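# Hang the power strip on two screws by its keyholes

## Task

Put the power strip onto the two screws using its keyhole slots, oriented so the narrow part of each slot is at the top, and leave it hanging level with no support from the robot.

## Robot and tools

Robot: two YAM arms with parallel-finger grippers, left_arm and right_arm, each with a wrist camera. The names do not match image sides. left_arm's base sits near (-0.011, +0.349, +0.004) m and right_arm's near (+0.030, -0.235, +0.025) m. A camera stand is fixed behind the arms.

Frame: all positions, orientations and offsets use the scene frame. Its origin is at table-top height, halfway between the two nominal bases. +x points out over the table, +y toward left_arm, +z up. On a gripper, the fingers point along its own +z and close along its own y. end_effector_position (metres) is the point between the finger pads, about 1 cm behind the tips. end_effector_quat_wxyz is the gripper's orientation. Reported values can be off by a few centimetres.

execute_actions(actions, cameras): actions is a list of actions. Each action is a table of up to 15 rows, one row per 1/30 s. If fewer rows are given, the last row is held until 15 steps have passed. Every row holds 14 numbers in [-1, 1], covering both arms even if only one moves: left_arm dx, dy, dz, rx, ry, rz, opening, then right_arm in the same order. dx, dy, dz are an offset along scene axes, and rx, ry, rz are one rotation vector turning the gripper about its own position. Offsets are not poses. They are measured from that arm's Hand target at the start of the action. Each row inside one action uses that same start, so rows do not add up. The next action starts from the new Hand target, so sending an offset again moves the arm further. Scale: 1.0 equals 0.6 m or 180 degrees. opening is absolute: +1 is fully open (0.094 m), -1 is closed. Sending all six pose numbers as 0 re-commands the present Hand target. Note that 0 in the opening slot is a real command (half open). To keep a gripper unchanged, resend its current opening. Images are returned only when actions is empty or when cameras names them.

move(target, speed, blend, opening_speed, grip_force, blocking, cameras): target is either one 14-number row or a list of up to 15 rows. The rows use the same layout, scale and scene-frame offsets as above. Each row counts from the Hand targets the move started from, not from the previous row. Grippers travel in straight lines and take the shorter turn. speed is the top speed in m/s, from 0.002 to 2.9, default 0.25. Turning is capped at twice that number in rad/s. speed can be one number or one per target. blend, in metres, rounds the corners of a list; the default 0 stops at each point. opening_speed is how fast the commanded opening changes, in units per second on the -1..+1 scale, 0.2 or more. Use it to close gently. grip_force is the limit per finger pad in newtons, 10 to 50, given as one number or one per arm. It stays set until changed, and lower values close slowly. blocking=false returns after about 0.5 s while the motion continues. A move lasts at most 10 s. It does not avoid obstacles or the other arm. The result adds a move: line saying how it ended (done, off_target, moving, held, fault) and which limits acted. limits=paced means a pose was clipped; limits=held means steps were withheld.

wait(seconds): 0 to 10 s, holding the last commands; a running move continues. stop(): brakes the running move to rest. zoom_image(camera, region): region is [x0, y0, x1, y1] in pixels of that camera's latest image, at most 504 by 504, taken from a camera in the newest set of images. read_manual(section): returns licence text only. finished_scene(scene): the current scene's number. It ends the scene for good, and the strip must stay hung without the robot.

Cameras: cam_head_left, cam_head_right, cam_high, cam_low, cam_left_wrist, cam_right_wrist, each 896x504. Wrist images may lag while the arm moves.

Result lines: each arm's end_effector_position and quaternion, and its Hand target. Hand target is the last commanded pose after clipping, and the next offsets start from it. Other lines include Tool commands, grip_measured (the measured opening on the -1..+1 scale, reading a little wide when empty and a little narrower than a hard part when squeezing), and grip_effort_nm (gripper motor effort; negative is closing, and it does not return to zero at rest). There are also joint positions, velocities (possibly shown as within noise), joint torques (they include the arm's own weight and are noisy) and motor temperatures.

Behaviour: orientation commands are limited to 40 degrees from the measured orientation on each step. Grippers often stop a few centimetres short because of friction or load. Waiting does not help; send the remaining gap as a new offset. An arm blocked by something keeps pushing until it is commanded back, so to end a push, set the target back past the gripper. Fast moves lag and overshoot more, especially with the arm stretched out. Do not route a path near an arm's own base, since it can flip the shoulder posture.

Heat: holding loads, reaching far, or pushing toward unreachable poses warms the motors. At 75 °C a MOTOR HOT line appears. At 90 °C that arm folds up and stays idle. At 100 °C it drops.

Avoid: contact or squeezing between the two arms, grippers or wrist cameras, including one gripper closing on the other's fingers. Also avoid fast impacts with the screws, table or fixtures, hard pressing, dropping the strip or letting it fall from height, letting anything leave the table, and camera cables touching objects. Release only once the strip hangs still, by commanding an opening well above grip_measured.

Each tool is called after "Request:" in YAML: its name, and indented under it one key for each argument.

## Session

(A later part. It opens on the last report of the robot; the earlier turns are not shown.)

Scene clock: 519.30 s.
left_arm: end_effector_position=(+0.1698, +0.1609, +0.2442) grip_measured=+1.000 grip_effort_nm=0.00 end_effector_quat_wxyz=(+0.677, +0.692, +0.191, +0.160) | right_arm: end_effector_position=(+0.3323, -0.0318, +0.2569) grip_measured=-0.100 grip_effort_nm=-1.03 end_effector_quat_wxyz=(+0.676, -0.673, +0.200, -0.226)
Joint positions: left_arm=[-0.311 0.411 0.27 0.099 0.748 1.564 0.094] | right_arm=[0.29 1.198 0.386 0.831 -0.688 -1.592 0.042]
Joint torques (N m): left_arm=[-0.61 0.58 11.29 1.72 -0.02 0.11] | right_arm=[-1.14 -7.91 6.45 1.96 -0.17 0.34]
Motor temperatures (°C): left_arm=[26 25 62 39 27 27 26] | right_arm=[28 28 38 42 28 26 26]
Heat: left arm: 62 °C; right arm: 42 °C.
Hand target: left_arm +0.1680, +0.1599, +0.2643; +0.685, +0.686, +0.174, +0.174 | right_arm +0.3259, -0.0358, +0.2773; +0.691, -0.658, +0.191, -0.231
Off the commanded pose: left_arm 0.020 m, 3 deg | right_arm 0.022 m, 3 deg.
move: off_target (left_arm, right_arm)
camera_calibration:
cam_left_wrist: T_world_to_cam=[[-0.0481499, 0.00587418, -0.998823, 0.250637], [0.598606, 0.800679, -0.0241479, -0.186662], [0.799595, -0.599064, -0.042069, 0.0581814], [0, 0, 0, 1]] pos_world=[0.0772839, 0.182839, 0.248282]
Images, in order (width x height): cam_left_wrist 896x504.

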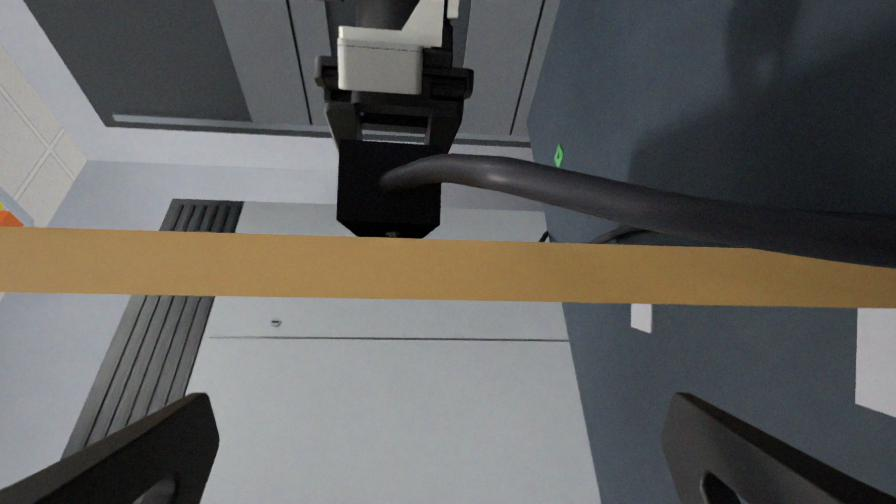

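Request:
move:
  target: [0,0,0,0,0,0,1.0, 0.0,0.0,-0.012,0.010,0.0142,0,-0.4]
  speed: 0.05
  cameras: ["cam_left_wrist"]

Scene clock: 520.70 s.
left_arm: end_effector_position=(+0.1698, +0.1609, +0.2442) grip_measured=+1.000 grip_effort_nm=0.00 end_effector_quat_wxyz=(+0.677, +0.692, +0.191, +0.160) | right_arm: end_effector_position=(+0.3324, -0.0317, +0.2572) grip_measured=-0.100 grip_effort_nm=-1.03 end_effector_quat_wxyz=(+0.677, -0.672, +0.203, -0.224)
Joint positions: left_arm=[-0.311 0.411 0.27 0.099 0.748 1.564 0.094] | right_arm=[0.29 1.198 0.386 0.832 -0.688 -1.584 0.042]
Joint torques (N m): left_arm=[-0.61 0.57 11.29 1.71 -0.03 0.11] | right_arm=[-1.07 -6.49 4.82 2.25 -0.16 0.74]
Motor temperatures (°C): left_arm=[26 25 63 39 27 27 26] | right_arm=[28 28 38 42 28 26 26]
Heat: left arm: 63 °C; right arm: 42 °C.
Hand target: left_arm +0.1680, +0.1599, +0.2643; +0.685, +0.686, +0.174, +0.174 | right_arm +0.3259, -0.0357, +0.2701; +0.697, -0.652, +0.210, -0.213
Off the commanded pose: left_arm 0.020 m, 3 deg | right_arm 0.015 m, 4 deg.
move: off_target (left_arm, right_arm)
camera_calibration:
cam_left_wrist: T_world_to_cam=[[-0.0481499, 0.00587418, -0.998823, 0.250637], [0.598606, 0.800679, -0.0241479, -0.186662], [0.799595, -0.599064, -0.042069, 0.0581814], [0, 0, 0, 1]] pos_world=[0.0772839, 0.182839, 0.248282]
Images, in order (width x height): cam_left_wrist 896x504.

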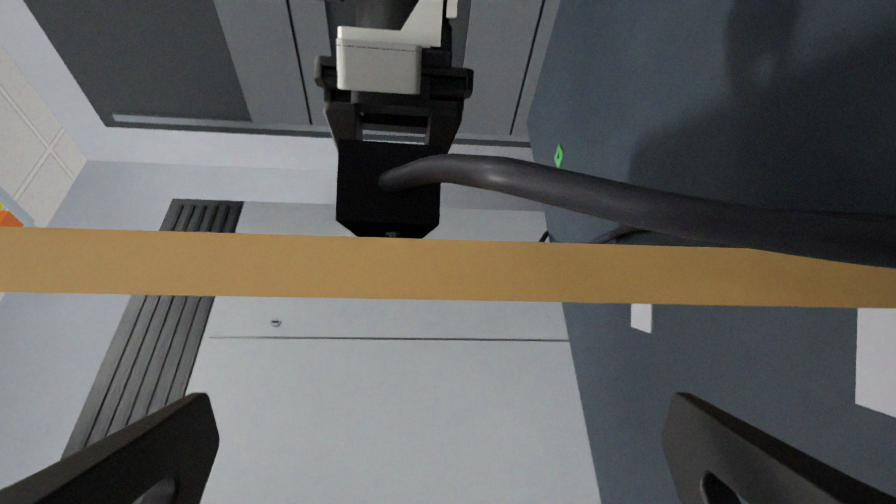

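Request:
move:
  target: [0,0,0,0,0,0,1.0, -0.0077,-0.0109,0.0,0.004,0.006,0,-0.4]
  speed: 0.05
  cameras: ["cam_left_wrist"]

Scene clock: 521.83 s.
left_arm: end_effector_position=(+0.1698, +0.1609, +0.2442) grip_measured=+1.000 grip_effort_nm=0.00 end_effector_quat_wxyz=(+0.677, +0.692, +0.191, +0.160) | right_arm: end_effector_position=(+0.3323, -0.0318, +0.2579) grip_measured=-0.100 grip_effort_nm=-1.03 end_effector_quat_wxyz=(+0.678, -0.670, +0.206, -0.221)
Joint positions: left_arm=[-0.311 0.411 0.27 0.099 0.748 1.564 0.094] | right_arm=[0.29 1.196 0.386 0.833 -0.687 -1.571 0.042]
Joint torques (N m): left_arm=[-0.62 0.57 11.28 1.72 -0.02 0.11] | right_arm=[-3 -9.03 3.58 2.13 -0.37 0.84]
Motor temperatures (°C): left_arm=[26 25 63 39 27 27 26] | right_arm=[28 28 38 42 28 27 26]
Heat: left arm: 63 °C; right arm: 42 °C.
Hand target: left_arm +0.1680, +0.1599, +0.2643; +0.685, +0.686, +0.174, +0.174 | right_arm +0.3213, -0.0422, +0.2700; +0.699, -0.649, +0.218, -0.206
Off the commanded pose: left_arm 0.020 m, 3 deg | right_arm 0.019 m, 4 deg.
move: off_target (left_arm, right_arm)
camera_calibration:
cam_left_wrist: T_world_to_cam=[[-0.0481499, 0.00587418, -0.998823, 0.250637], [0.598606, 0.800679, -0.0241479, -0.186662], [0.799595, -0.599064, -0.042069, 0.0581814], [0, 0, 0, 1]] pos_world=[0.0772839, 0.182839, 0.248282]
Images, in order (width x height): cam_left_wrist 896x504.

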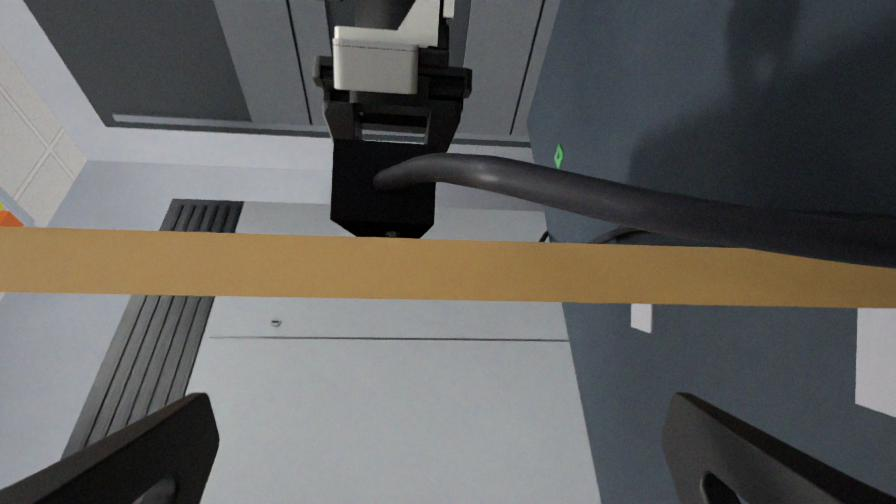

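Request:
execute_actions:
  actions: []
  cameras: ["cam_high","cam_head_right"]

Request:
zoom_image:
  camera: "cam_high"
  region: [440, 150, 540, 250]

Request:
zoom_image:
  camera: "cam_head_right"
  region: [400, 200, 470, 270]

Request:
zoom_image:
  camera: "cam_high"
  region: [330, 110, 430, 210]

Request:
zoom_image:
  camera: "cam_head_right"
  region: [340, 270, 410, 340]

Scene clock: 522.63 s.
left_arm: end_effector_position=(+0.1698, +0.1609, +0.2442) grip_measured=+1.000 grip_effort_nm=0.00 end_effector_quat_wxyz=(+0.677, +0.692, +0.191, +0.160) | right_arm: end_effector_position=(+0.3323, -0.0318, +0.2579) grip_measured=-0.100 grip_effort_nm=-1.03 end_effector_quat_wxyz=(+0.678, -0.670, +0.206, -0.221)
Joint positions: left_arm=[-0.311 0.411 0.27 0.099 0.748 1.564 0.094] | right_arm=[0.29 1.196 0.386 0.833 -0.687 -1.571 0.042]
Joint velocities: within noise
Joint torques (N m): left_arm=[-0.62 0.58 11.3 1.71 -0.02 0.11] | right_arm=[-2.99 -8.94 3.49 2.12 -0.38 0.9]
Motor temperatures (°C): left_arm=[26 25 63 39 27 27 26] | right_arm=[28 28 38 42 28 27 26]
Heat: left arm: 63 °C; right arm: 42 °C.
Hand target: left_arm +0.1680, +0.1599, +0.2643; +0.685, +0.686, +0.174, +0.174 | right_arm +0.3213, -0.0422, +0.2700; +0.699, -0.649, +0.218, -0.206
Tool commands: left_gripper/opening=+1.0 right_gripper/opening=-0.4
Off the commanded pose: left_arm 0.020 m, 3 deg | right_arm 0.019 m, 4 deg.
Images, in order (width x height): cam_head_right 896x504, cam_high 896x504.

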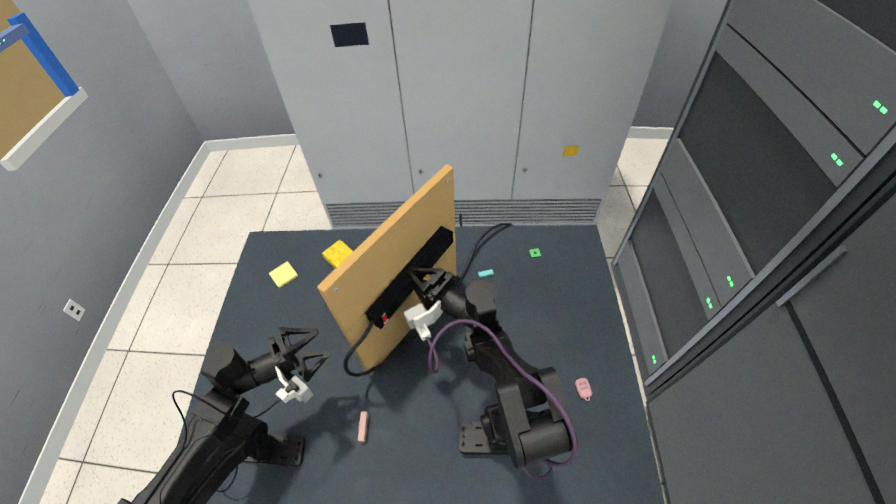

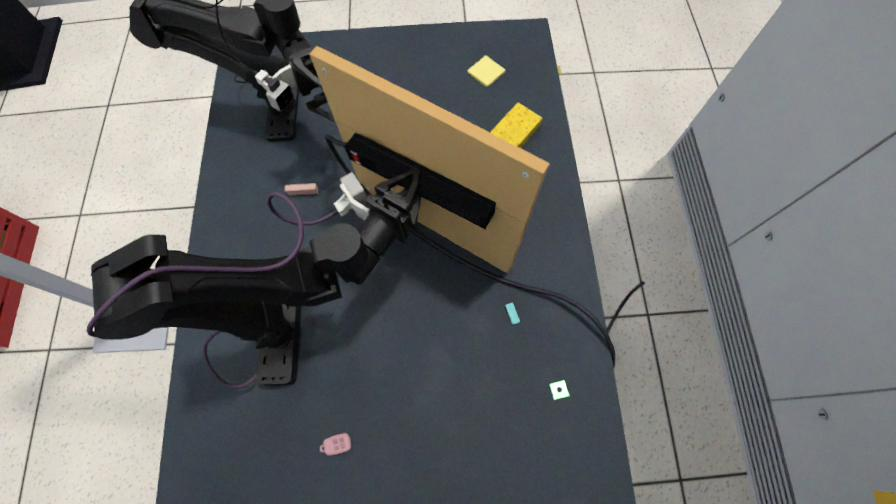

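Scaled by 5.040 from the camera's 896x504 image, which has a finer 1280x720 frame.

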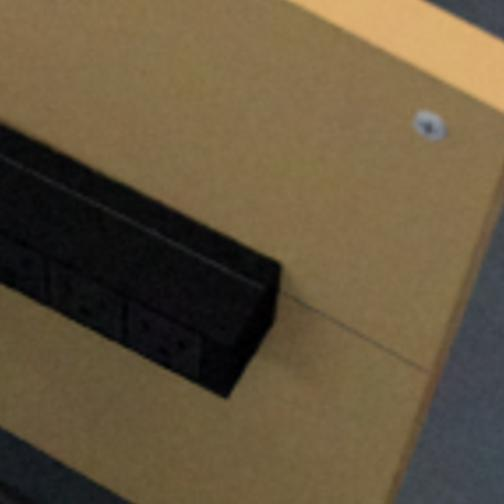

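Scaled by 7.200 from the camera's 896x504 image, which has a finer 1280x720 frame.

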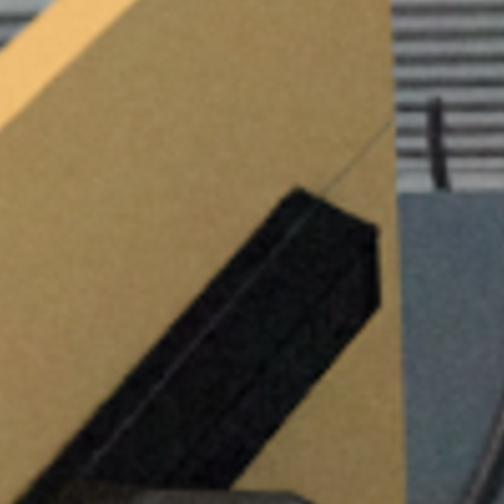

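Scaled by 5.040 from the camera's 896x504 image, which has a finer 1280x720 frame.

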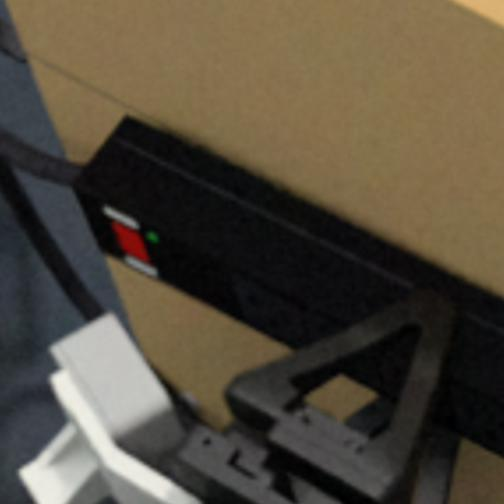

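Scaled by 7.200 from the camera's 896x504 image, which has a finer 1280x720 frame.

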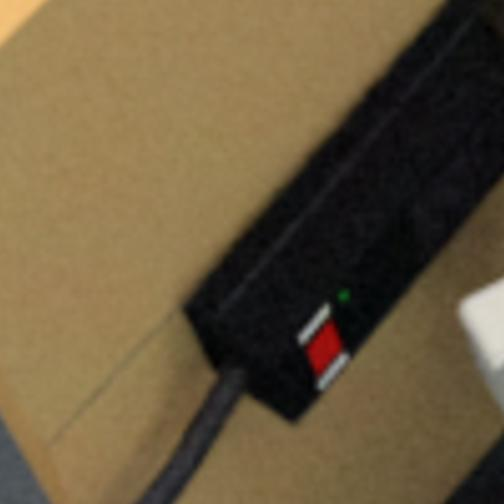

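Request:
move:
  target:
    - [0,0,0,0,0,0,1.0, 0.0048,0.0068,-0.003,0.013,0.0185,0,-0.4]
    - [0,0,0,0,0,0,1.0, -0.0048,-0.0068,-0.003,0.013,0.0185,0,-0.4]
  speed: [0.05,0.05]
  cameras: ["cam_left_wrist"]

Scene clock: 526.87 s.
left_arm: end_effector_position=(+0.1698, +0.1609, +0.2442) grip_measured=+1.000 grip_effort_nm=0.00 end_effector_quat_wxyz=(+0.677, +0.692, +0.191, +0.160) | right_arm: end_effector_position=(+0.3323, -0.0324, +0.2595) grip_measured=-0.100 grip_effort_nm=-1.03 end_effector_quat_wxyz=(+0.683, -0.664, +0.216, -0.213)
Joint positions: left_arm=[-0.311 0.411 0.27 0.099 0.748 1.564 0.094] | right_arm=[0.29 1.193 0.384 0.841 -0.683 -1.539 0.042]
Joint torques (N m): left_arm=[-0.61 0.58 11.3 1.72 -0.02 0.11] | right_arm=[-3.9 -10.19 2.4 2.05 -0.44 1.29]
Motor temperatures (°C): left_arm=[26 25 63 39 27 27 26] | right_arm=[28 28 38 42 28 27 26]
Heat: left arm: 63 °C; right arm: 42 °C.
Hand target: left_arm +0.1680, +0.1599, +0.2643; +0.685, +0.686, +0.174, +0.174 | right_arm +0.3184, -0.0464, +0.2684; +0.706, -0.640, +0.242, -0.182
Off the commanded pose: left_arm 0.020 m, 3 deg | right_arm 0.021 m, 6 deg.
move: off_target (left_arm, right_arm)
camera_calibration:
cam_left_wrist: T_world_to_cam=[[-0.0481499, 0.00587418, -0.998823, 0.250637], [0.598606, 0.800679, -0.0241479, -0.186662], [0.799595, -0.599064, -0.042069, 0.0581814], [0, 0, 0, 1]] pos_world=[0.0772839, 0.182839, 0.248282]
Images, in order (width x height): cam_left_wrist 896x504.

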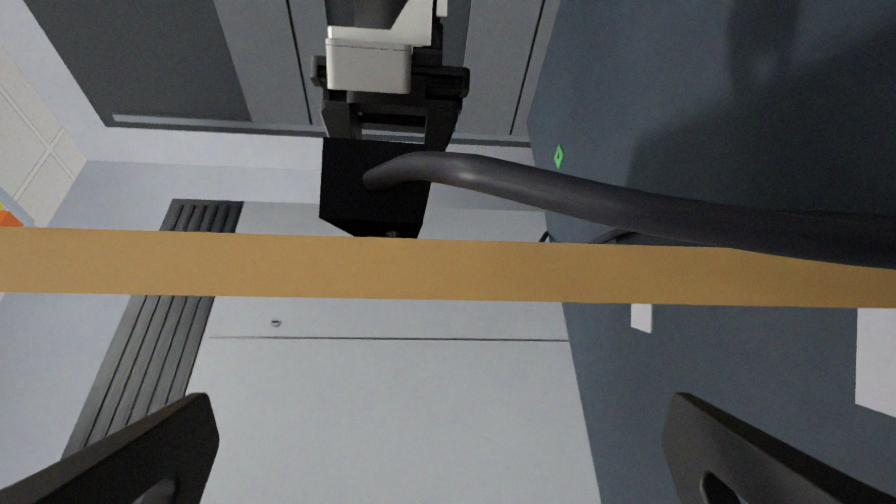

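Request:
move:
  target: [0,0,0,0,0,0,1.0, 0.0096,0.0137,0.004,-0.006,-0.0085,0,-0.4]
  speed: 0.05
  cameras: ["cam_left_wrist"]

Scene clock: 528.40 s.
left_arm: end_effector_position=(+0.1698, +0.1609, +0.2442) grip_measured=+1.000 grip_effort_nm=0.00 end_effector_quat_wxyz=(+0.677, +0.692, +0.191, +0.160) | right_arm: end_effector_position=(+0.3324, -0.0321, +0.2595) grip_measured=-0.100 grip_effort_nm=-1.03 end_effector_quat_wxyz=(+0.683, -0.664, +0.216, -0.215)
Joint positions: left_arm=[-0.311 0.411 0.27 0.099 0.748 1.564 0.094] | right_arm=[0.293 1.193 0.384 0.841 -0.679 -1.541 0.042]
Joint torques (N m): left_arm=[-0.61 0.58 11.28 1.71 -0.02 0.11] | right_arm=[-1.88 -7.53 4.62 2.05 -0.29 0.98]
Motor temperatures (°C): left_arm=[26 25 63 39 27 27 26] | right_arm=[28 28 38 42 28 27 26]
Heat: left arm: 63 °C; right arm: 42 °C.
Hand target: left_arm +0.1680, +0.1599, +0.2643; +0.685, +0.686, +0.174, +0.174 | right_arm +0.3242, -0.0381, +0.2708; +0.703, -0.645, +0.231, -0.193
Off the commanded pose: left_arm 0.020 m, 3 deg | right_arm 0.015 m, 4 deg.
move: off_target (left_arm, right_arm)
camera_calibration:
cam_left_wrist: T_world_to_cam=[[-0.0481499, 0.00587418, -0.998823, 0.250637], [0.598606, 0.800679, -0.0241479, -0.186662], [0.799595, -0.599064, -0.042069, 0.0581814], [0, 0, 0, 1]] pos_world=[0.0772839, 0.182839, 0.248282]
Images, in order (width x height): cam_left_wrist 896x504.

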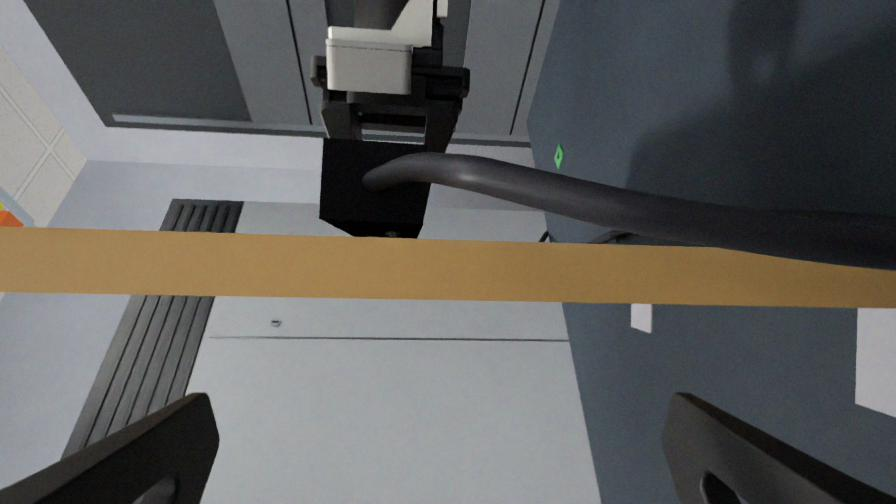

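Request:
move:
  target: [0,0,0,0,0,0,1.0, 0.0077,0.0109,-0.008,0,0,0,-0.4]
  speed: 0.05
  cameras: ["cam_left_wrist","cam_high","cam_head_right"]

Request:
zoom_image:
  camera: "cam_high"
  region: [440, 150, 540, 250]

Request:
zoom_image:
  camera: "cam_head_right"
  region: [400, 200, 470, 270]

Request:
zoom_image:
  camera: "cam_high"
  region: [330, 110, 430, 210]

Request:
zoom_image:
  camera: "cam_head_right"
  region: [340, 270, 410, 340]

Scene clock: 529.77 s.
left_arm: end_effector_position=(+0.1698, +0.1609, +0.2442) grip_measured=+1.000 grip_effort_nm=0.00 end_effector_quat_wxyz=(+0.677, +0.692, +0.191, +0.160) | right_arm: end_effector_position=(+0.3326, -0.0318, +0.2599) grip_measured=-0.100 grip_effort_nm=-1.03 end_effector_quat_wxyz=(+0.683, -0.664, +0.216, -0.216)
Joint positions: left_arm=[-0.311 0.411 0.27 0.099 0.748 1.564 0.094] | right_arm=[0.296 1.193 0.384 0.842 -0.674 -1.542 0.042]
Joint torques (N m): left_arm=[-0.61 0.58 11.29 1.72 -0.02 0.11] | right_arm=[-0.13 -3.47 4.83 2.36 -0.11 0.92]
Motor temperatures (°C): left_arm=[26 25 63 39 27 27 26] | right_arm=[28 28 38 42 28 27 26]
Heat: left arm: 63 °C; right arm: 42 °C.
Hand target: left_arm +0.1680, +0.1599, +0.2643; +0.685, +0.686, +0.174, +0.174 | right_arm +0.3288, -0.0316, +0.2660; +0.703, -0.645, +0.231, -0.193
Off the commanded pose: left_arm 0.020 m, 3 deg | right_arm 0.007 m, 4 deg.
move: off_target (left_arm, right_arm)
camera_calibration:
cam_left_wrist: T_world_to_cam=[[-0.0481499, 0.00587418, -0.998823, 0.250637], [0.598606, 0.800679, -0.0241479, -0.186662], [0.799595, -0.599064, -0.042069, 0.0581814], [0, 0, 0, 1]] pos_world=[0.0772839, 0.182839, 0.248282]
Images, in order (width x height): cam_head_right 896x504, cam_high 896x504, cam_left_wrist 896x504.

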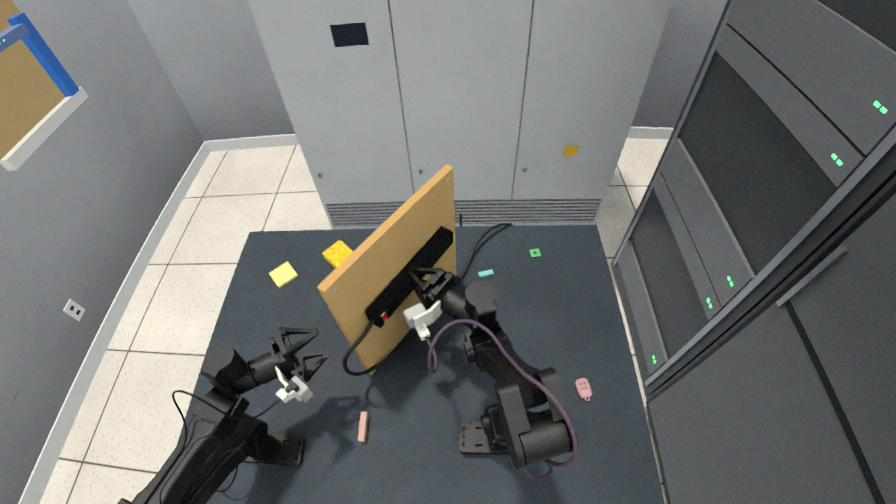

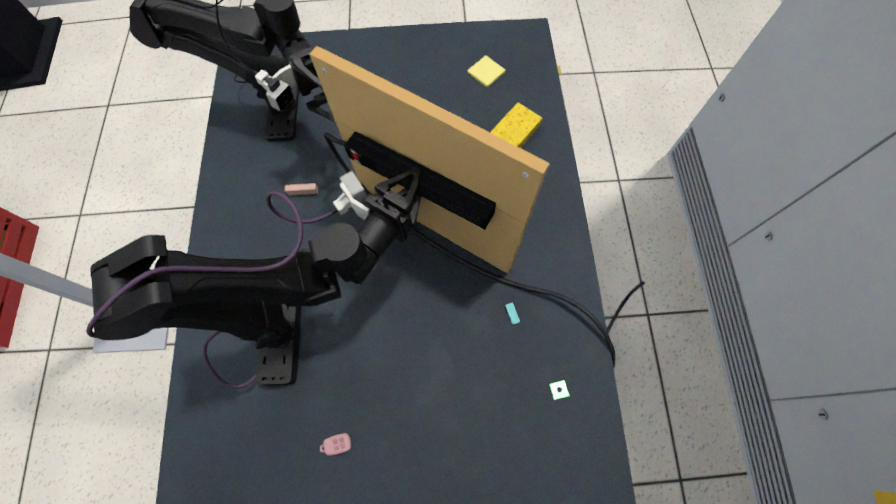

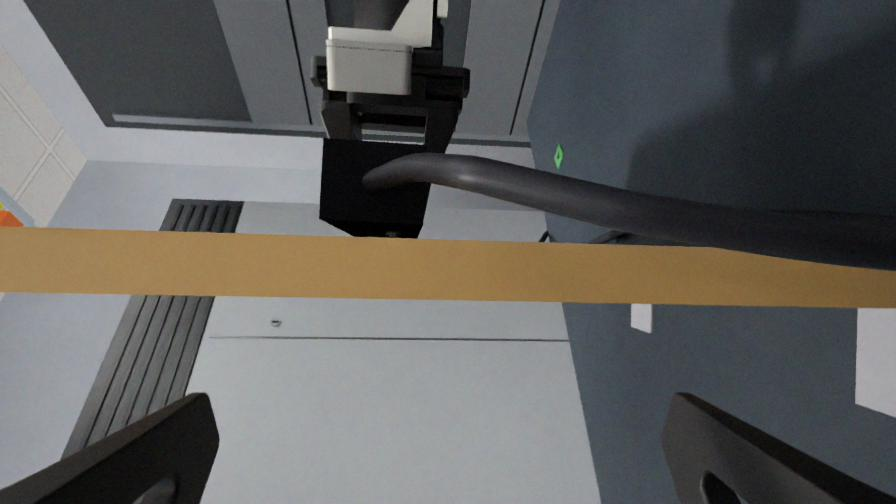

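Scaled by 5.040 from the camera's 896x504 image, which has a finer 1280x720 frame.

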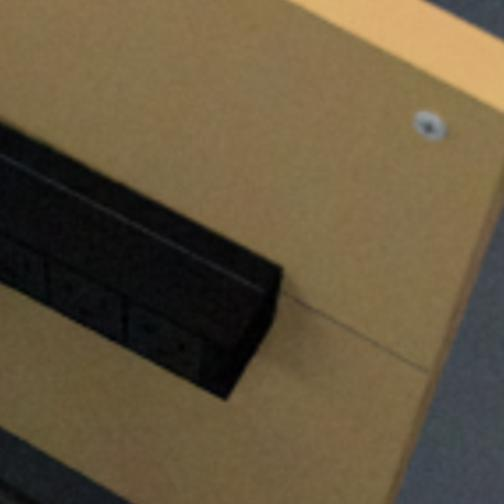

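Scaled by 7.200 from the camera's 896x504 image, which has a finer 1280x720 frame.

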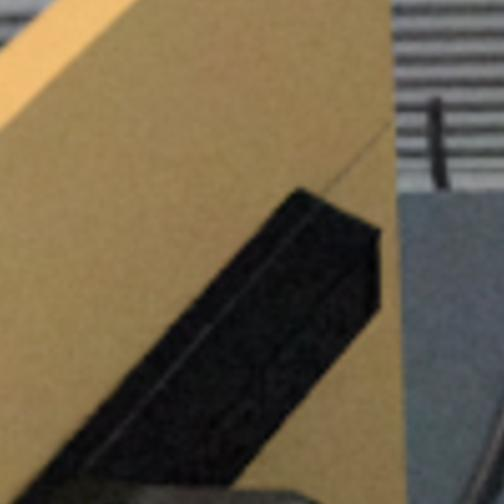

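Scaled by 5.040 from the camera's 896x504 image, which has a finer 1280x720 frame.

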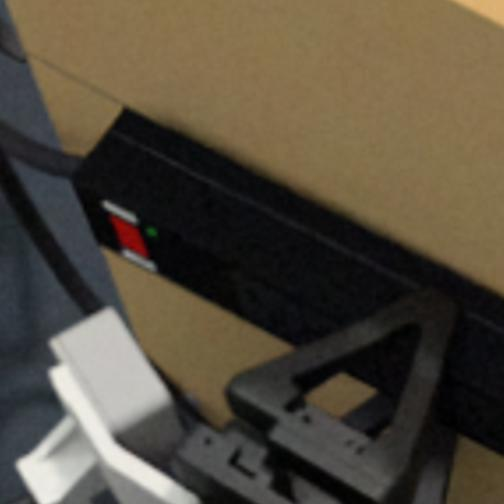

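Scaled by 7.200 from the camera's 896x504 image, which has a finer 1280x720 frame.

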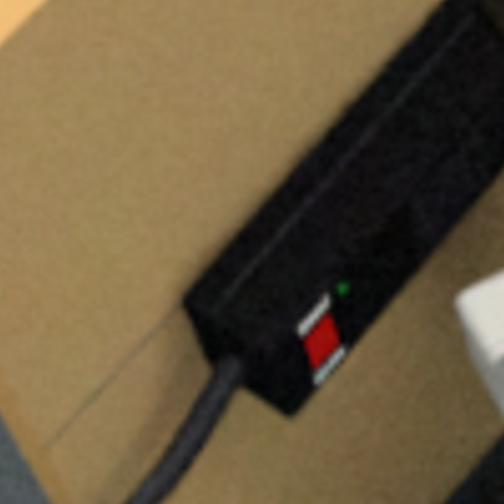

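Request:
move:
  target: [0,0,0,0,0,0,1.0, 0.0,0.0,-0.010,0,0,0,-0.4]
  speed: 0.05
  cameras: ["cam_left_wrist"]

Scene clock: 532.03 s.
left_arm: end_effector_position=(+0.1698, +0.1609, +0.2442) grip_measured=+1.000 grip_effort_nm=0.00 end_effector_quat_wxyz=(+0.677, +0.692, +0.191, +0.160) | right_arm: end_effector_position=(+0.3325, -0.0318, +0.2594) grip_measured=-0.100 grip_effort_nm=-1.03 end_effector_quat_wxyz=(+0.688, -0.658, +0.214, -0.218)
Joint positions: left_arm=[-0.311 0.411 0.27 0.099 0.748 1.564 0.094] | right_arm=[0.296 1.213 0.37 0.898 -0.674 -1.529 0.042]
Joint torques (N m): left_arm=[-0.62 0.59 11.29 1.71 -0.03 0.11] | right_arm=[0.12 -3.17 4.53 2.22 -0.09 0.81]
Motor temperatures (°C): left_arm=[26 25 63 39 27 27 26] | right_arm=[28 28 38 42 28 27 26]
Heat: left arm: 63 °C; right arm: 42 °C.
Hand target: left_arm +0.1680, +0.1599, +0.2643; +0.685, +0.686, +0.174, +0.174 | right_arm +0.3288, -0.0316, +0.2601; +0.703, -0.644, +0.231, -0.193
Off the commanded pose: left_arm 0.020 m, 3 deg | right_arm 0.004 m, 4 deg.
move: off_target (left_arm, right_arm)
camera_calibration:
cam_left_wrist: T_world_to_cam=[[-0.0481499, 0.00587418, -0.998823, 0.250637], [0.598606, 0.800679, -0.0241479, -0.186662], [0.799595, -0.599064, -0.042069, 0.0581814], [0, 0, 0, 1]] pos_world=[0.0772839, 0.182839, 0.248282]
Images, in order (width x height): cam_left_wrist 896x504.

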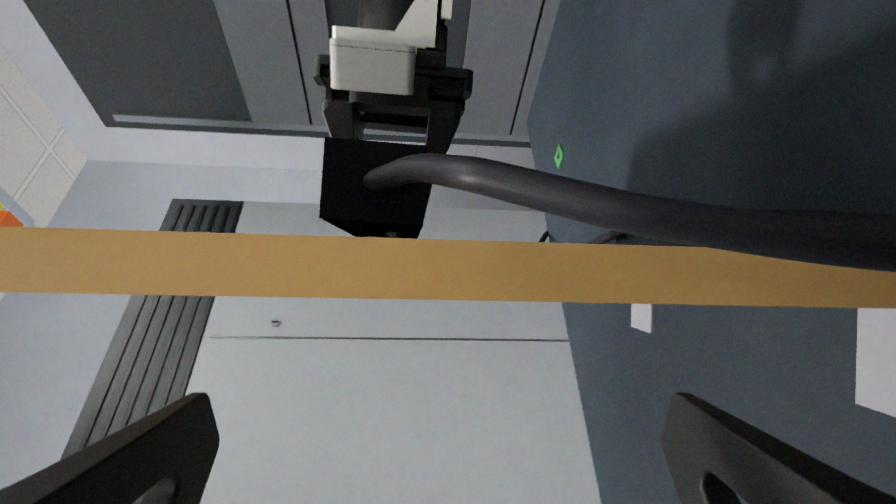

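Request:
move:
  target: [0,0,0,0,0,0,1.0, 0.0105,0.015,0.0,-0.006,-0.004,0,-0.4]
  speed: 0.05
  cameras: ["cam_left_wrist"]

Scene clock: 533.33 s.
left_arm: end_effector_position=(+0.1698, +0.1609, +0.2442) grip_measured=+1.000 grip_effort_nm=0.00 end_effector_quat_wxyz=(+0.677, +0.692, +0.191, +0.160) | right_arm: end_effector_position=(+0.3320, -0.0300, +0.2592) grip_measured=-0.100 grip_effort_nm=-1.03 end_effector_quat_wxyz=(+0.691, -0.657, +0.210, -0.217)
Joint positions: left_arm=[-0.311 0.411 0.27 0.099 0.748 1.564 0.094] | right_arm=[0.3 1.224 0.368 0.918 -0.677 -1.527 0.042]
Joint torques (N m): left_arm=[-0.62 0.58 11.28 1.71 -0.02 0.11] | right_arm=[2.65 -0.98 7.05 2.02 0.2 0.53]
Motor temperatures (°C): left_arm=[26 25 63 39 27 27 26] | right_arm=[28 28 38 42 28 27 26]
Heat: left arm: 63 °C; right arm: 42 °C.
Hand target: left_arm +0.1680, +0.1599, +0.2643; +0.685, +0.686, +0.174, +0.174 | right_arm +0.3351, -0.0225, +0.2600; +0.698, -0.650, +0.224, -0.199
Off the commanded pose: left_arm 0.020 m, 3 deg | right_arm 0.008 m, 3 deg.
move: off_target (left_arm, right_arm)
camera_calibration:
cam_left_wrist: T_world_to_cam=[[-0.0481499, 0.00587418, -0.998823, 0.250637], [0.598606, 0.800679, -0.0241479, -0.186662], [0.799595, -0.599064, -0.042069, 0.0581814], [0, 0, 0, 1]] pos_world=[0.0772839, 0.182839, 0.248282]
Images, in order (width x height): cam_left_wrist 896x504.

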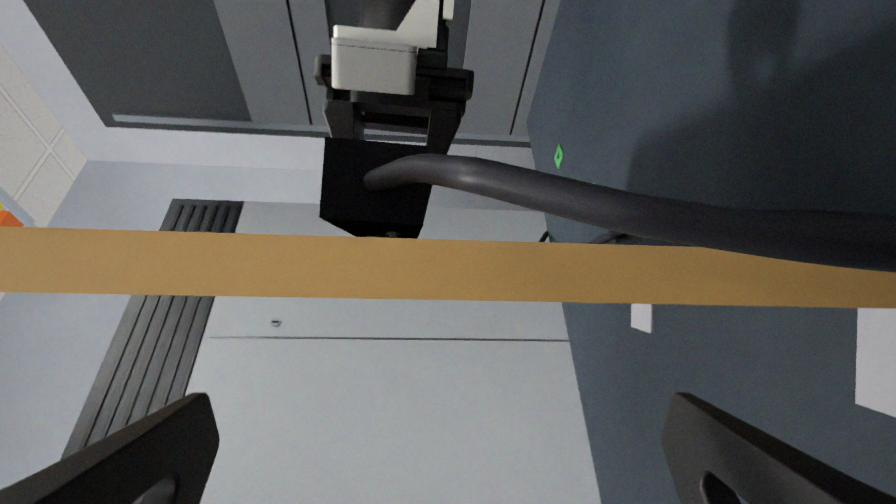

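Request:
move:
  target: [0,0,0,0,0,0,1.0, -0.0048,-0.0068,-0.014,-0.025,0.0175,0,-0.4]
  speed: 0.05
  cameras: ["cam_left_wrist"]

Scene clock: 535.33 s.
left_arm: end_effector_position=(+0.1698, +0.1609, +0.2442) grip_measured=+1.000 grip_effort_nm=0.00 end_effector_quat_wxyz=(+0.677, +0.692, +0.191, +0.160) | right_arm: end_effector_position=(+0.3320, -0.0302, +0.2586) grip_measured=-0.100 grip_effort_nm=-1.03 end_effector_quat_wxyz=(+0.676, -0.672, +0.214, -0.214)
Joint positions: left_arm=[-0.311 0.411 0.27 0.099 0.748 1.564 0.094] | right_arm=[0.3 1.181 0.398 0.789 -0.675 -1.565 0.042]
Joint torques (N m): left_arm=[-0.61 0.57 11.29 1.72 -0.03 0.11] | right_arm=[1.21 -3.67 7.54 1.15 0.04 0.23]
Motor temperatures (°C): left_arm=[26 25 63 39 27 27 26] | right_arm=[28 28 38 41 28 27 26]
Heat: left arm: 63 °C; right arm: 41 °C.
Hand target: left_arm +0.1680, +0.1599, +0.2643; +0.685, +0.686, +0.174, +0.174 | right_arm +0.3322, -0.0267, +0.2514; +0.666, -0.682, +0.236, -0.190
Off the commanded pose: left_arm 0.020 m, 3 deg | right_arm 0.008 m, 4 deg.
move: off_target (left_arm, right_arm)
camera_calibration:
cam_left_wrist: T_world_to_cam=[[-0.0481499, 0.00587418, -0.998823, 0.250637], [0.598606, 0.800679, -0.0241479, -0.186662], [0.799595, -0.599064, -0.042069, 0.0581814], [0, 0, 0, 1]] pos_world=[0.0772839, 0.182839, 0.248282]
Images, in order (width x height): cam_left_wrist 896x504.

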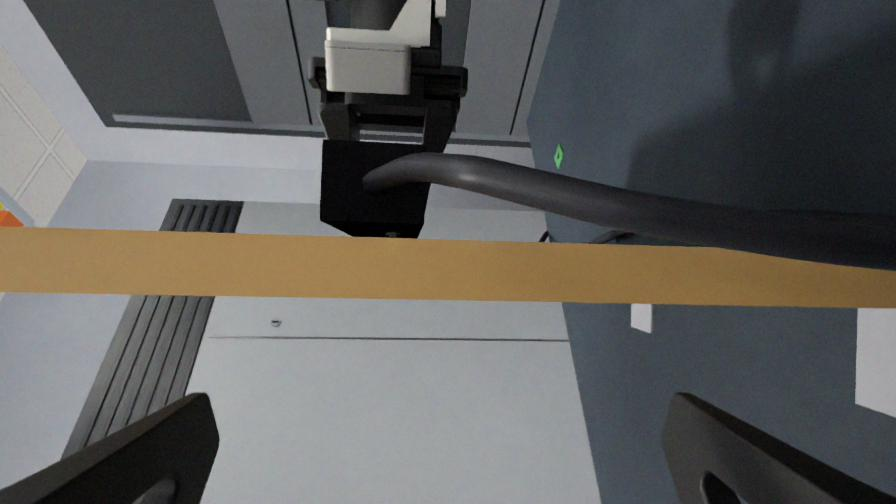

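Request:
move:
  target: [0,0,0,0,0,0,1.0, 0.0,0.0,0.006,0.0017,-0.0297,0,-0.4]
  speed: 0.05
  cameras: ["cam_left_wrist"]

Scene clock: 539.33 s.
left_arm: end_effector_position=(+0.1698, +0.1609, +0.2442) grip_measured=+1.000 grip_effort_nm=0.00 end_effector_quat_wxyz=(+0.677, +0.692, +0.191, +0.160) | right_arm: end_effector_position=(+0.3320, -0.0301, +0.2594) grip_measured=-0.100 grip_effort_nm=-1.03 end_effector_quat_wxyz=(+0.680, -0.668, +0.209, -0.219)
Joint positions: left_arm=[-0.311 0.411 0.27 0.099 0.748 1.564 0.094] | right_arm=[0.3 1.193 0.389 0.83 -0.676 -1.562 0.042]
Joint torques (N m): left_arm=[-0.61 0.57 11.28 1.72 -0.02 0.11] | right_arm=[1.01 -1.57 5.68 2.08 0.05 -0.13]
Motor temperatures (°C): left_arm=[26 25 63 39 27 27 26] | right_arm=[28 28 38 41 28 27 26]
Heat: left arm: 63 °C; right arm: 41 °C.
Hand target: left_arm +0.1680, +0.1599, +0.2643; +0.685, +0.686, +0.174, +0.174 | right_arm +0.3322, -0.0267, +0.2552; +0.678, -0.671, +0.205, -0.221
Off the commanded pose: left_arm 0.020 m, 3 deg | right_arm 0.006 m, 1 deg.
move: off_target (left_arm)
camera_calibration:
cam_left_wrist: T_world_to_cam=[[-0.0481499, 0.00587418, -0.998823, 0.250637], [0.598606, 0.800679, -0.0241479, -0.186662], [0.799595, -0.599064, -0.042069, 0.0581814], [0, 0, 0, 1]] pos_world=[0.0772839, 0.182839, 0.248282]
Images, in order (width x height): cam_left_wrist 896x504.

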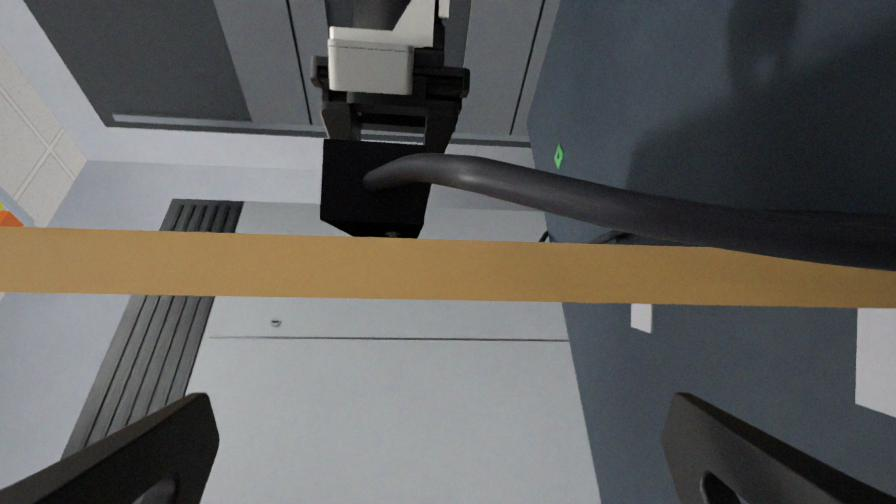

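Request:
move:
  target: [0,0,0,0,0,0,1.0, 0.0,0.0,-0.002,-0.0166,-0.0237,0,-0.4]
  speed: 0.05
  cameras: ["cam_left_wrist"]

Scene clock: 541.13 s.
left_arm: end_effector_position=(+0.1698, +0.1609, +0.2442) grip_measured=+1.000 grip_effort_nm=0.00 end_effector_quat_wxyz=(+0.677, +0.692, +0.191, +0.160) | right_arm: end_effector_position=(+0.3320, -0.0301, +0.2594) grip_measured=-0.100 grip_effort_nm=-1.03 end_effector_quat_wxyz=(+0.679, -0.669, +0.206, -0.222)
Joint positions: left_arm=[-0.311 0.411 0.27 0.099 0.748 1.564 0.094] | right_arm=[0.3 1.193 0.389 0.83 -0.676 -1.572 0.042]
Joint torques (N m): left_arm=[-0.61 0.58 11.28 1.71 -0.02 0.11] | right_arm=[1.02 -1.29 5.38 2.13 0.02 -0.92]
Motor temperatures (°C): left_arm=[26 25 63 39 27 27 26] | right_arm=[28 28 38 41 28 27 26]
Heat: left arm: 63 °C; right arm: 41 °C.
Hand target: left_arm +0.1680, +0.1599, +0.2643; +0.685, +0.686, +0.174, +0.174 | right_arm +0.3322, -0.0267, +0.2540; +0.667, -0.679, +0.174, -0.251
Off the commanded pose: left_arm 0.020 m, 3 deg | right_arm 0.006 m, 5 deg.
move: off_target (left_arm, right_arm)
camera_calibration:
cam_left_wrist: T_world_to_cam=[[-0.0481499, 0.00587418, -0.998823, 0.250637], [0.598606, 0.800679, -0.0241479, -0.186662], [0.799595, -0.599064, -0.042069, 0.0581814], [0, 0, 0, 1]] pos_world=[0.0772839, 0.182839, 0.248282]
Images, in order (width x height): cam_left_wrist 896x504.

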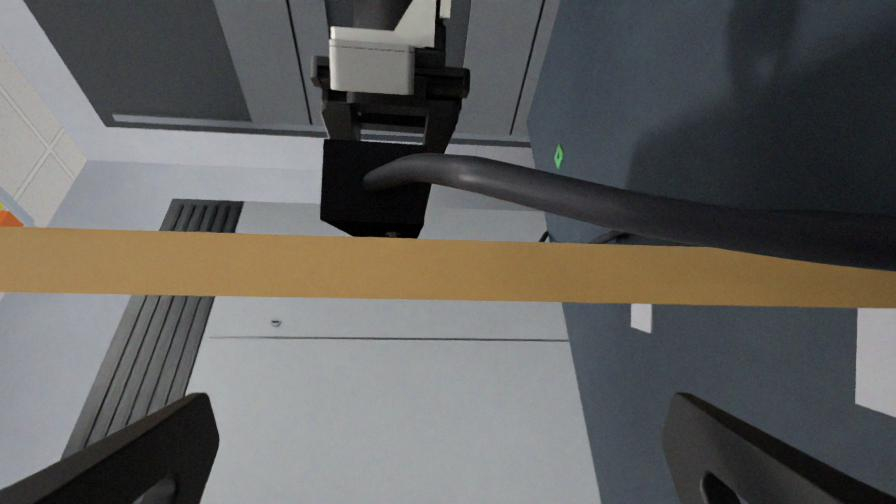

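Request:
move:
  target: [0,0,0,0,0,0,1.0, -0.0043,-0.0061,0.0,0.0,0.0,0,-0.4]
  speed: 0.05
  cameras: ["cam_left_wrist"]

Scene clock: 542.60 s.
left_arm: end_effector_position=(+0.1698, +0.1609, +0.2442) grip_measured=+1.000 grip_effort_nm=0.00 end_effector_quat_wxyz=(+0.677, +0.692, +0.191, +0.160) | right_arm: end_effector_position=(+0.3326, -0.0298, +0.2575) grip_measured=-0.100 grip_effort_nm=-1.03 end_effector_quat_wxyz=(+0.675, -0.672, +0.200, -0.229)
Joint positions: left_arm=[-0.311 0.411 0.27 0.099 0.748 1.564 0.094] | right_arm=[0.301 1.2 0.388 0.833 -0.674 -1.595 0.042]
Joint torques (N m): left_arm=[-0.62 0.59 11.28 1.72 -0.02 0.11] | right_arm=[-0.21 -3.15 4.64 2.11 -0.08 -0.62]
Motor temperatures (°C): left_arm=[26 25 63 39 27 27 26] | right_arm=[28 28 38 41 28 27 26]
Heat: left arm: 63 °C; right arm: 41 °C.
Hand target: left_arm +0.1680, +0.1599, +0.2643; +0.685, +0.686, +0.174, +0.174 | right_arm +0.3297, -0.0304, +0.2540; +0.667, -0.679, +0.173, -0.251
Off the commanded pose: left_arm 0.020 m, 3 deg | right_arm 0.005 m, 4 deg.
move: off_target (left_arm, right_arm)
camera_calibration:
cam_left_wrist: T_world_to_cam=[[-0.0481499, 0.00587418, -0.998823, 0.250637], [0.598606, 0.800679, -0.0241479, -0.186662], [0.799595, -0.599064, -0.042069, 0.0581814], [0, 0, 0, 1]] pos_world=[0.0772839, 0.182839, 0.248282]
Images, in order (width x height): cam_left_wrist 896x504.

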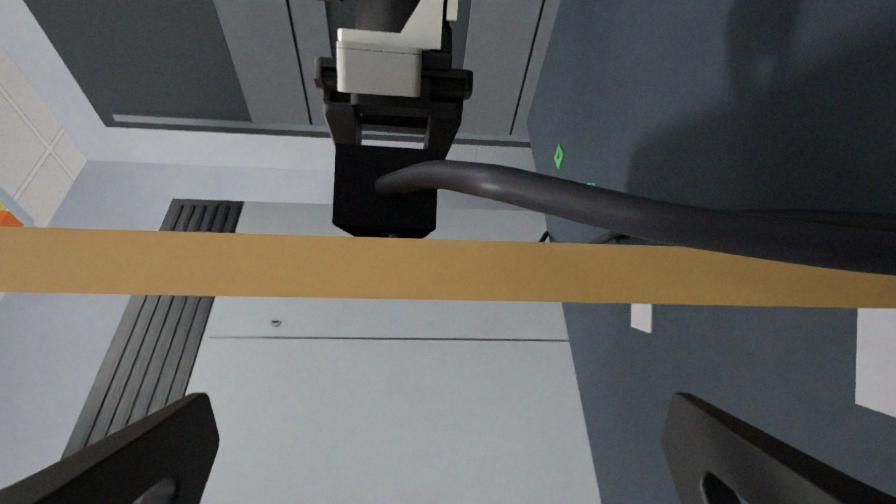

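Request:
move:
  target: [0,0,0,0,0,0,1.0, -0.0096,-0.0137,0.004,0.0,0.0,0,-0.4]
  speed: 0.05
  cameras: ["cam_left_wrist"]

Scene clock: 543.87 s.
left_arm: end_effector_position=(+0.1698, +0.1609, +0.2442) grip_measured=+1.000 grip_effort_nm=0.00 end_effector_quat_wxyz=(+0.677, +0.692, +0.191, +0.160) | right_arm: end_effector_position=(+0.3327, -0.0319, +0.2564) grip_measured=-0.100 grip_effort_nm=-1.03 end_effector_quat_wxyz=(+0.673, -0.674, +0.197, -0.234)
Joint positions: left_arm=[-0.311 0.411 0.27 0.099 0.748 1.564 0.094] | right_arm=[0.293 1.197 0.383 0.833 -0.678 -1.608 0.042]
Joint torques (N m): left_arm=[-0.61 0.58 11.28 1.72 -0.03 0.11] | right_arm=[-2.1 -7.09 3.55 1.85 -0.34 -0.49]
Motor temperatures (°C): left_arm=[26 25 63 39 27 27 26] | right_arm=[28 28 38 41 28 27 26]
Heat: left arm: 63 °C; right arm: 41 °C.
Hand target: left_arm +0.1680, +0.1599, +0.2643; +0.685, +0.686, +0.174, +0.174 | right_arm +0.3239, -0.0386, +0.2564; +0.667, -0.679, +0.173, -0.251
Off the commanded pose: left_arm 0.020 m, 3 deg | right_arm 0.011 m, 4 deg.
move: off_target (left_arm, right_arm)
camera_calibration:
cam_left_wrist: T_world_to_cam=[[-0.0481499, 0.00587418, -0.998823, 0.250637], [0.598606, 0.800679, -0.0241479, -0.186662], [0.799595, -0.599064, -0.042069, 0.0581814], [0, 0, 0, 1]] pos_world=[0.0772839, 0.182839, 0.248282]
Images, in order (width x height): cam_left_wrist 896x504.

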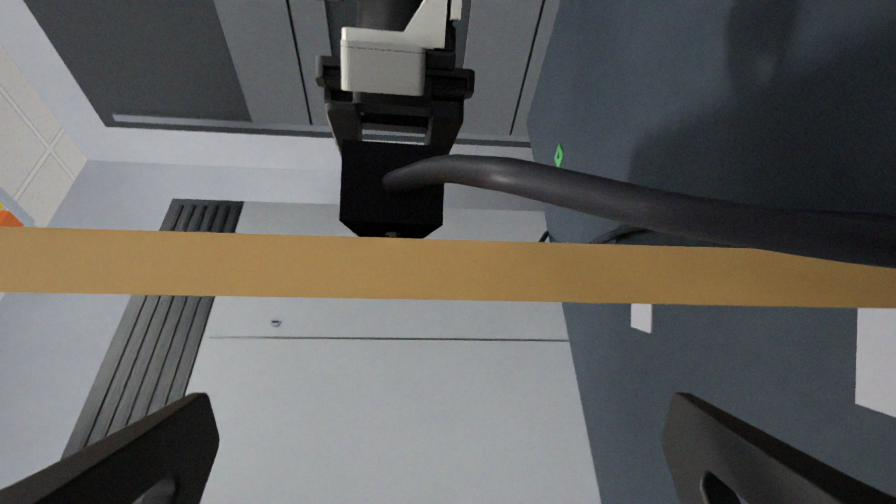

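Request:
move:
  target: [0,0,0,0,0,0,1.0, 0.0019,0.0027,0.012,0.030,-0.015,0,-0.4]
  speed: 0.06
  cameras: ["cam_left_wrist"]

Scene clock: 545.97 s.
left_arm: end_effector_position=(+0.1698, +0.1609, +0.2442) grip_measured=+1.000 grip_effort_nm=0.00 end_effector_quat_wxyz=(+0.677, +0.692, +0.191, +0.160) | right_arm: end_effector_position=(+0.3326, -0.0322, +0.2559) grip_measured=-0.100 grip_effort_nm=-1.03 end_effector_quat_wxyz=(+0.691, -0.654, +0.194, -0.240)
Joint positions: left_arm=[-0.311 0.411 0.27 0.099 0.748 1.564 0.094] | right_arm=[0.295 1.258 0.342 1.006 -0.672 -1.56 0.042]
Joint torques (N m): left_arm=[-0.61 0.57 11.28 1.71 -0.02 0.11] | right_arm=[-1.42 -4.59 3.02 2.7 -0.19 -0.1]
Motor temperatures (°C): left_arm=[26 25 63 39 27 27 26] | right_arm=[28 28 38 41 28 27 26]
Heat: left arm: 63 °C; right arm: 41 °C.
Hand target: left_arm +0.1680, +0.1599, +0.2643; +0.685, +0.686, +0.174, +0.174 | right_arm +0.3251, -0.0369, +0.2636; +0.702, -0.641, +0.169, -0.259
Off the commanded pose: left_arm 0.020 m, 3 deg | right_arm 0.012 m, 4 deg.
move: off_target (left_arm, right_arm)
camera_calibration:
cam_left_wrist: T_world_to_cam=[[-0.0481499, 0.00587418, -0.998823, 0.250637], [0.598606, 0.800679, -0.0241479, -0.186662], [0.799595, -0.599064, -0.042069, 0.0581814], [0, 0, 0, 1]] pos_world=[0.0772839, 0.182839, 0.248282]
Images, in order (width x height): cam_left_wrist 896x504.

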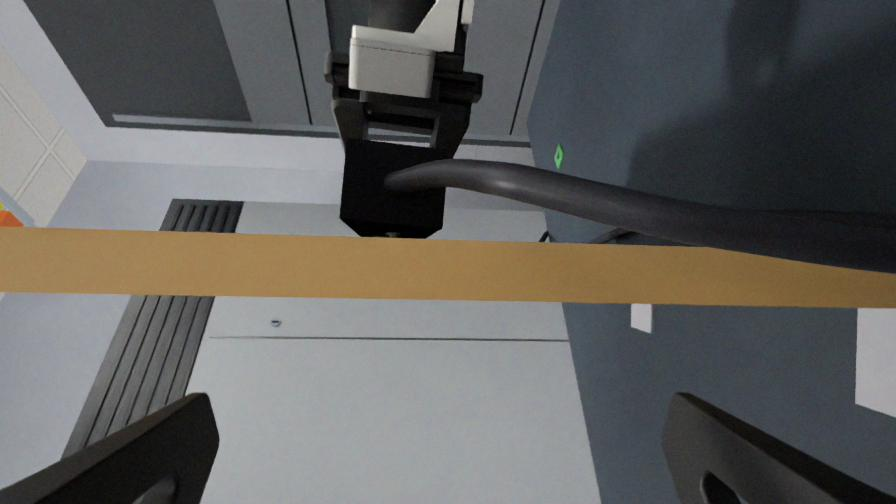

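Request:
execute_actions:
  actions:
    - [[0,0,0,0,0,0,1.0,-0.003,-0.0043,0.004,0.0225,-0.0158,0,-0.4]]
    - [[0,0,0,0,0,0,1.0,0,0,0.004,0.0225,-0.0158,0,-0.4]]
  cameras: ["cam_left_wrist"]

Scene clock: 548.13 s.
left_arm: end_effector_position=(+0.1698, +0.1609, +0.2442) grip_measured=+1.000 grip_effort_nm=0.00 end_effector_quat_wxyz=(+0.677, +0.692, +0.191, +0.160) | right_arm: end_effector_position=(+0.3324, -0.0325, +0.2537) grip_measured=-0.100 grip_effort_nm=-1.03 end_effector_quat_wxyz=(+0.732, -0.608, +0.181, -0.250)
Joint positions: left_arm=[-0.311 0.411 0.27 0.099 0.748 1.564 0.094] | right_arm=[0.301 1.468 0.279 1.439 -0.655 -1.456 0.042]
Joint torques (N m): left_arm=[-0.62 0.58 11.29 1.72 -0.03 0.11] | right_arm=[-0.87 -4.26 2.13 3.05 0.05 0.13]
Motor temperatures (°C): left_arm=[26 25 63 39 27 27 26] | right_arm=[28 28 37 41 28 27 26]
Heat: left arm: 63 °C; right arm: 41 °C.
Hand target: left_arm +0.1680, +0.1599, +0.2643; +0.685, +0.686, +0.174, +0.174 | right_arm +0.3232, -0.0395, +0.2683; +0.753, -0.576, +0.152, -0.277
Off the commanded pose: left_arm 0.020 m, 3 deg | right_arm 0.019 m, 6 deg.
joint sent to its limit (right arm) — joint 4 (wrist pitch), upper limit. The joint targets still meet the commanded pose.
camera_calibration:
cam_left_wrist: T_world_to_cam=[[-0.0481499, 0.00587418, -0.998823, 0.250637], [0.598606, 0.800679, -0.0241479, -0.186662], [0.799595, -0.599064, -0.042069, 0.0581814], [0, 0, 0, 1]] pos_world=[0.0772839, 0.182839, 0.248282]
Images, in order (width x height): cam_left_wrist 896x504.

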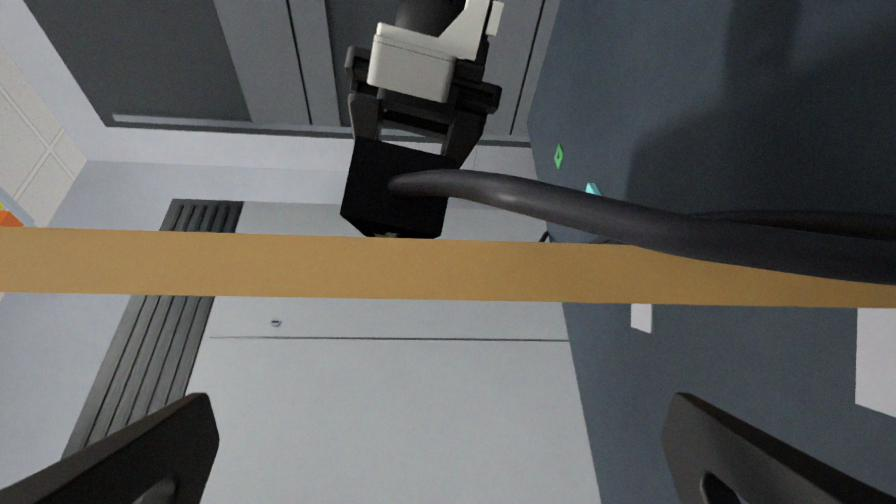

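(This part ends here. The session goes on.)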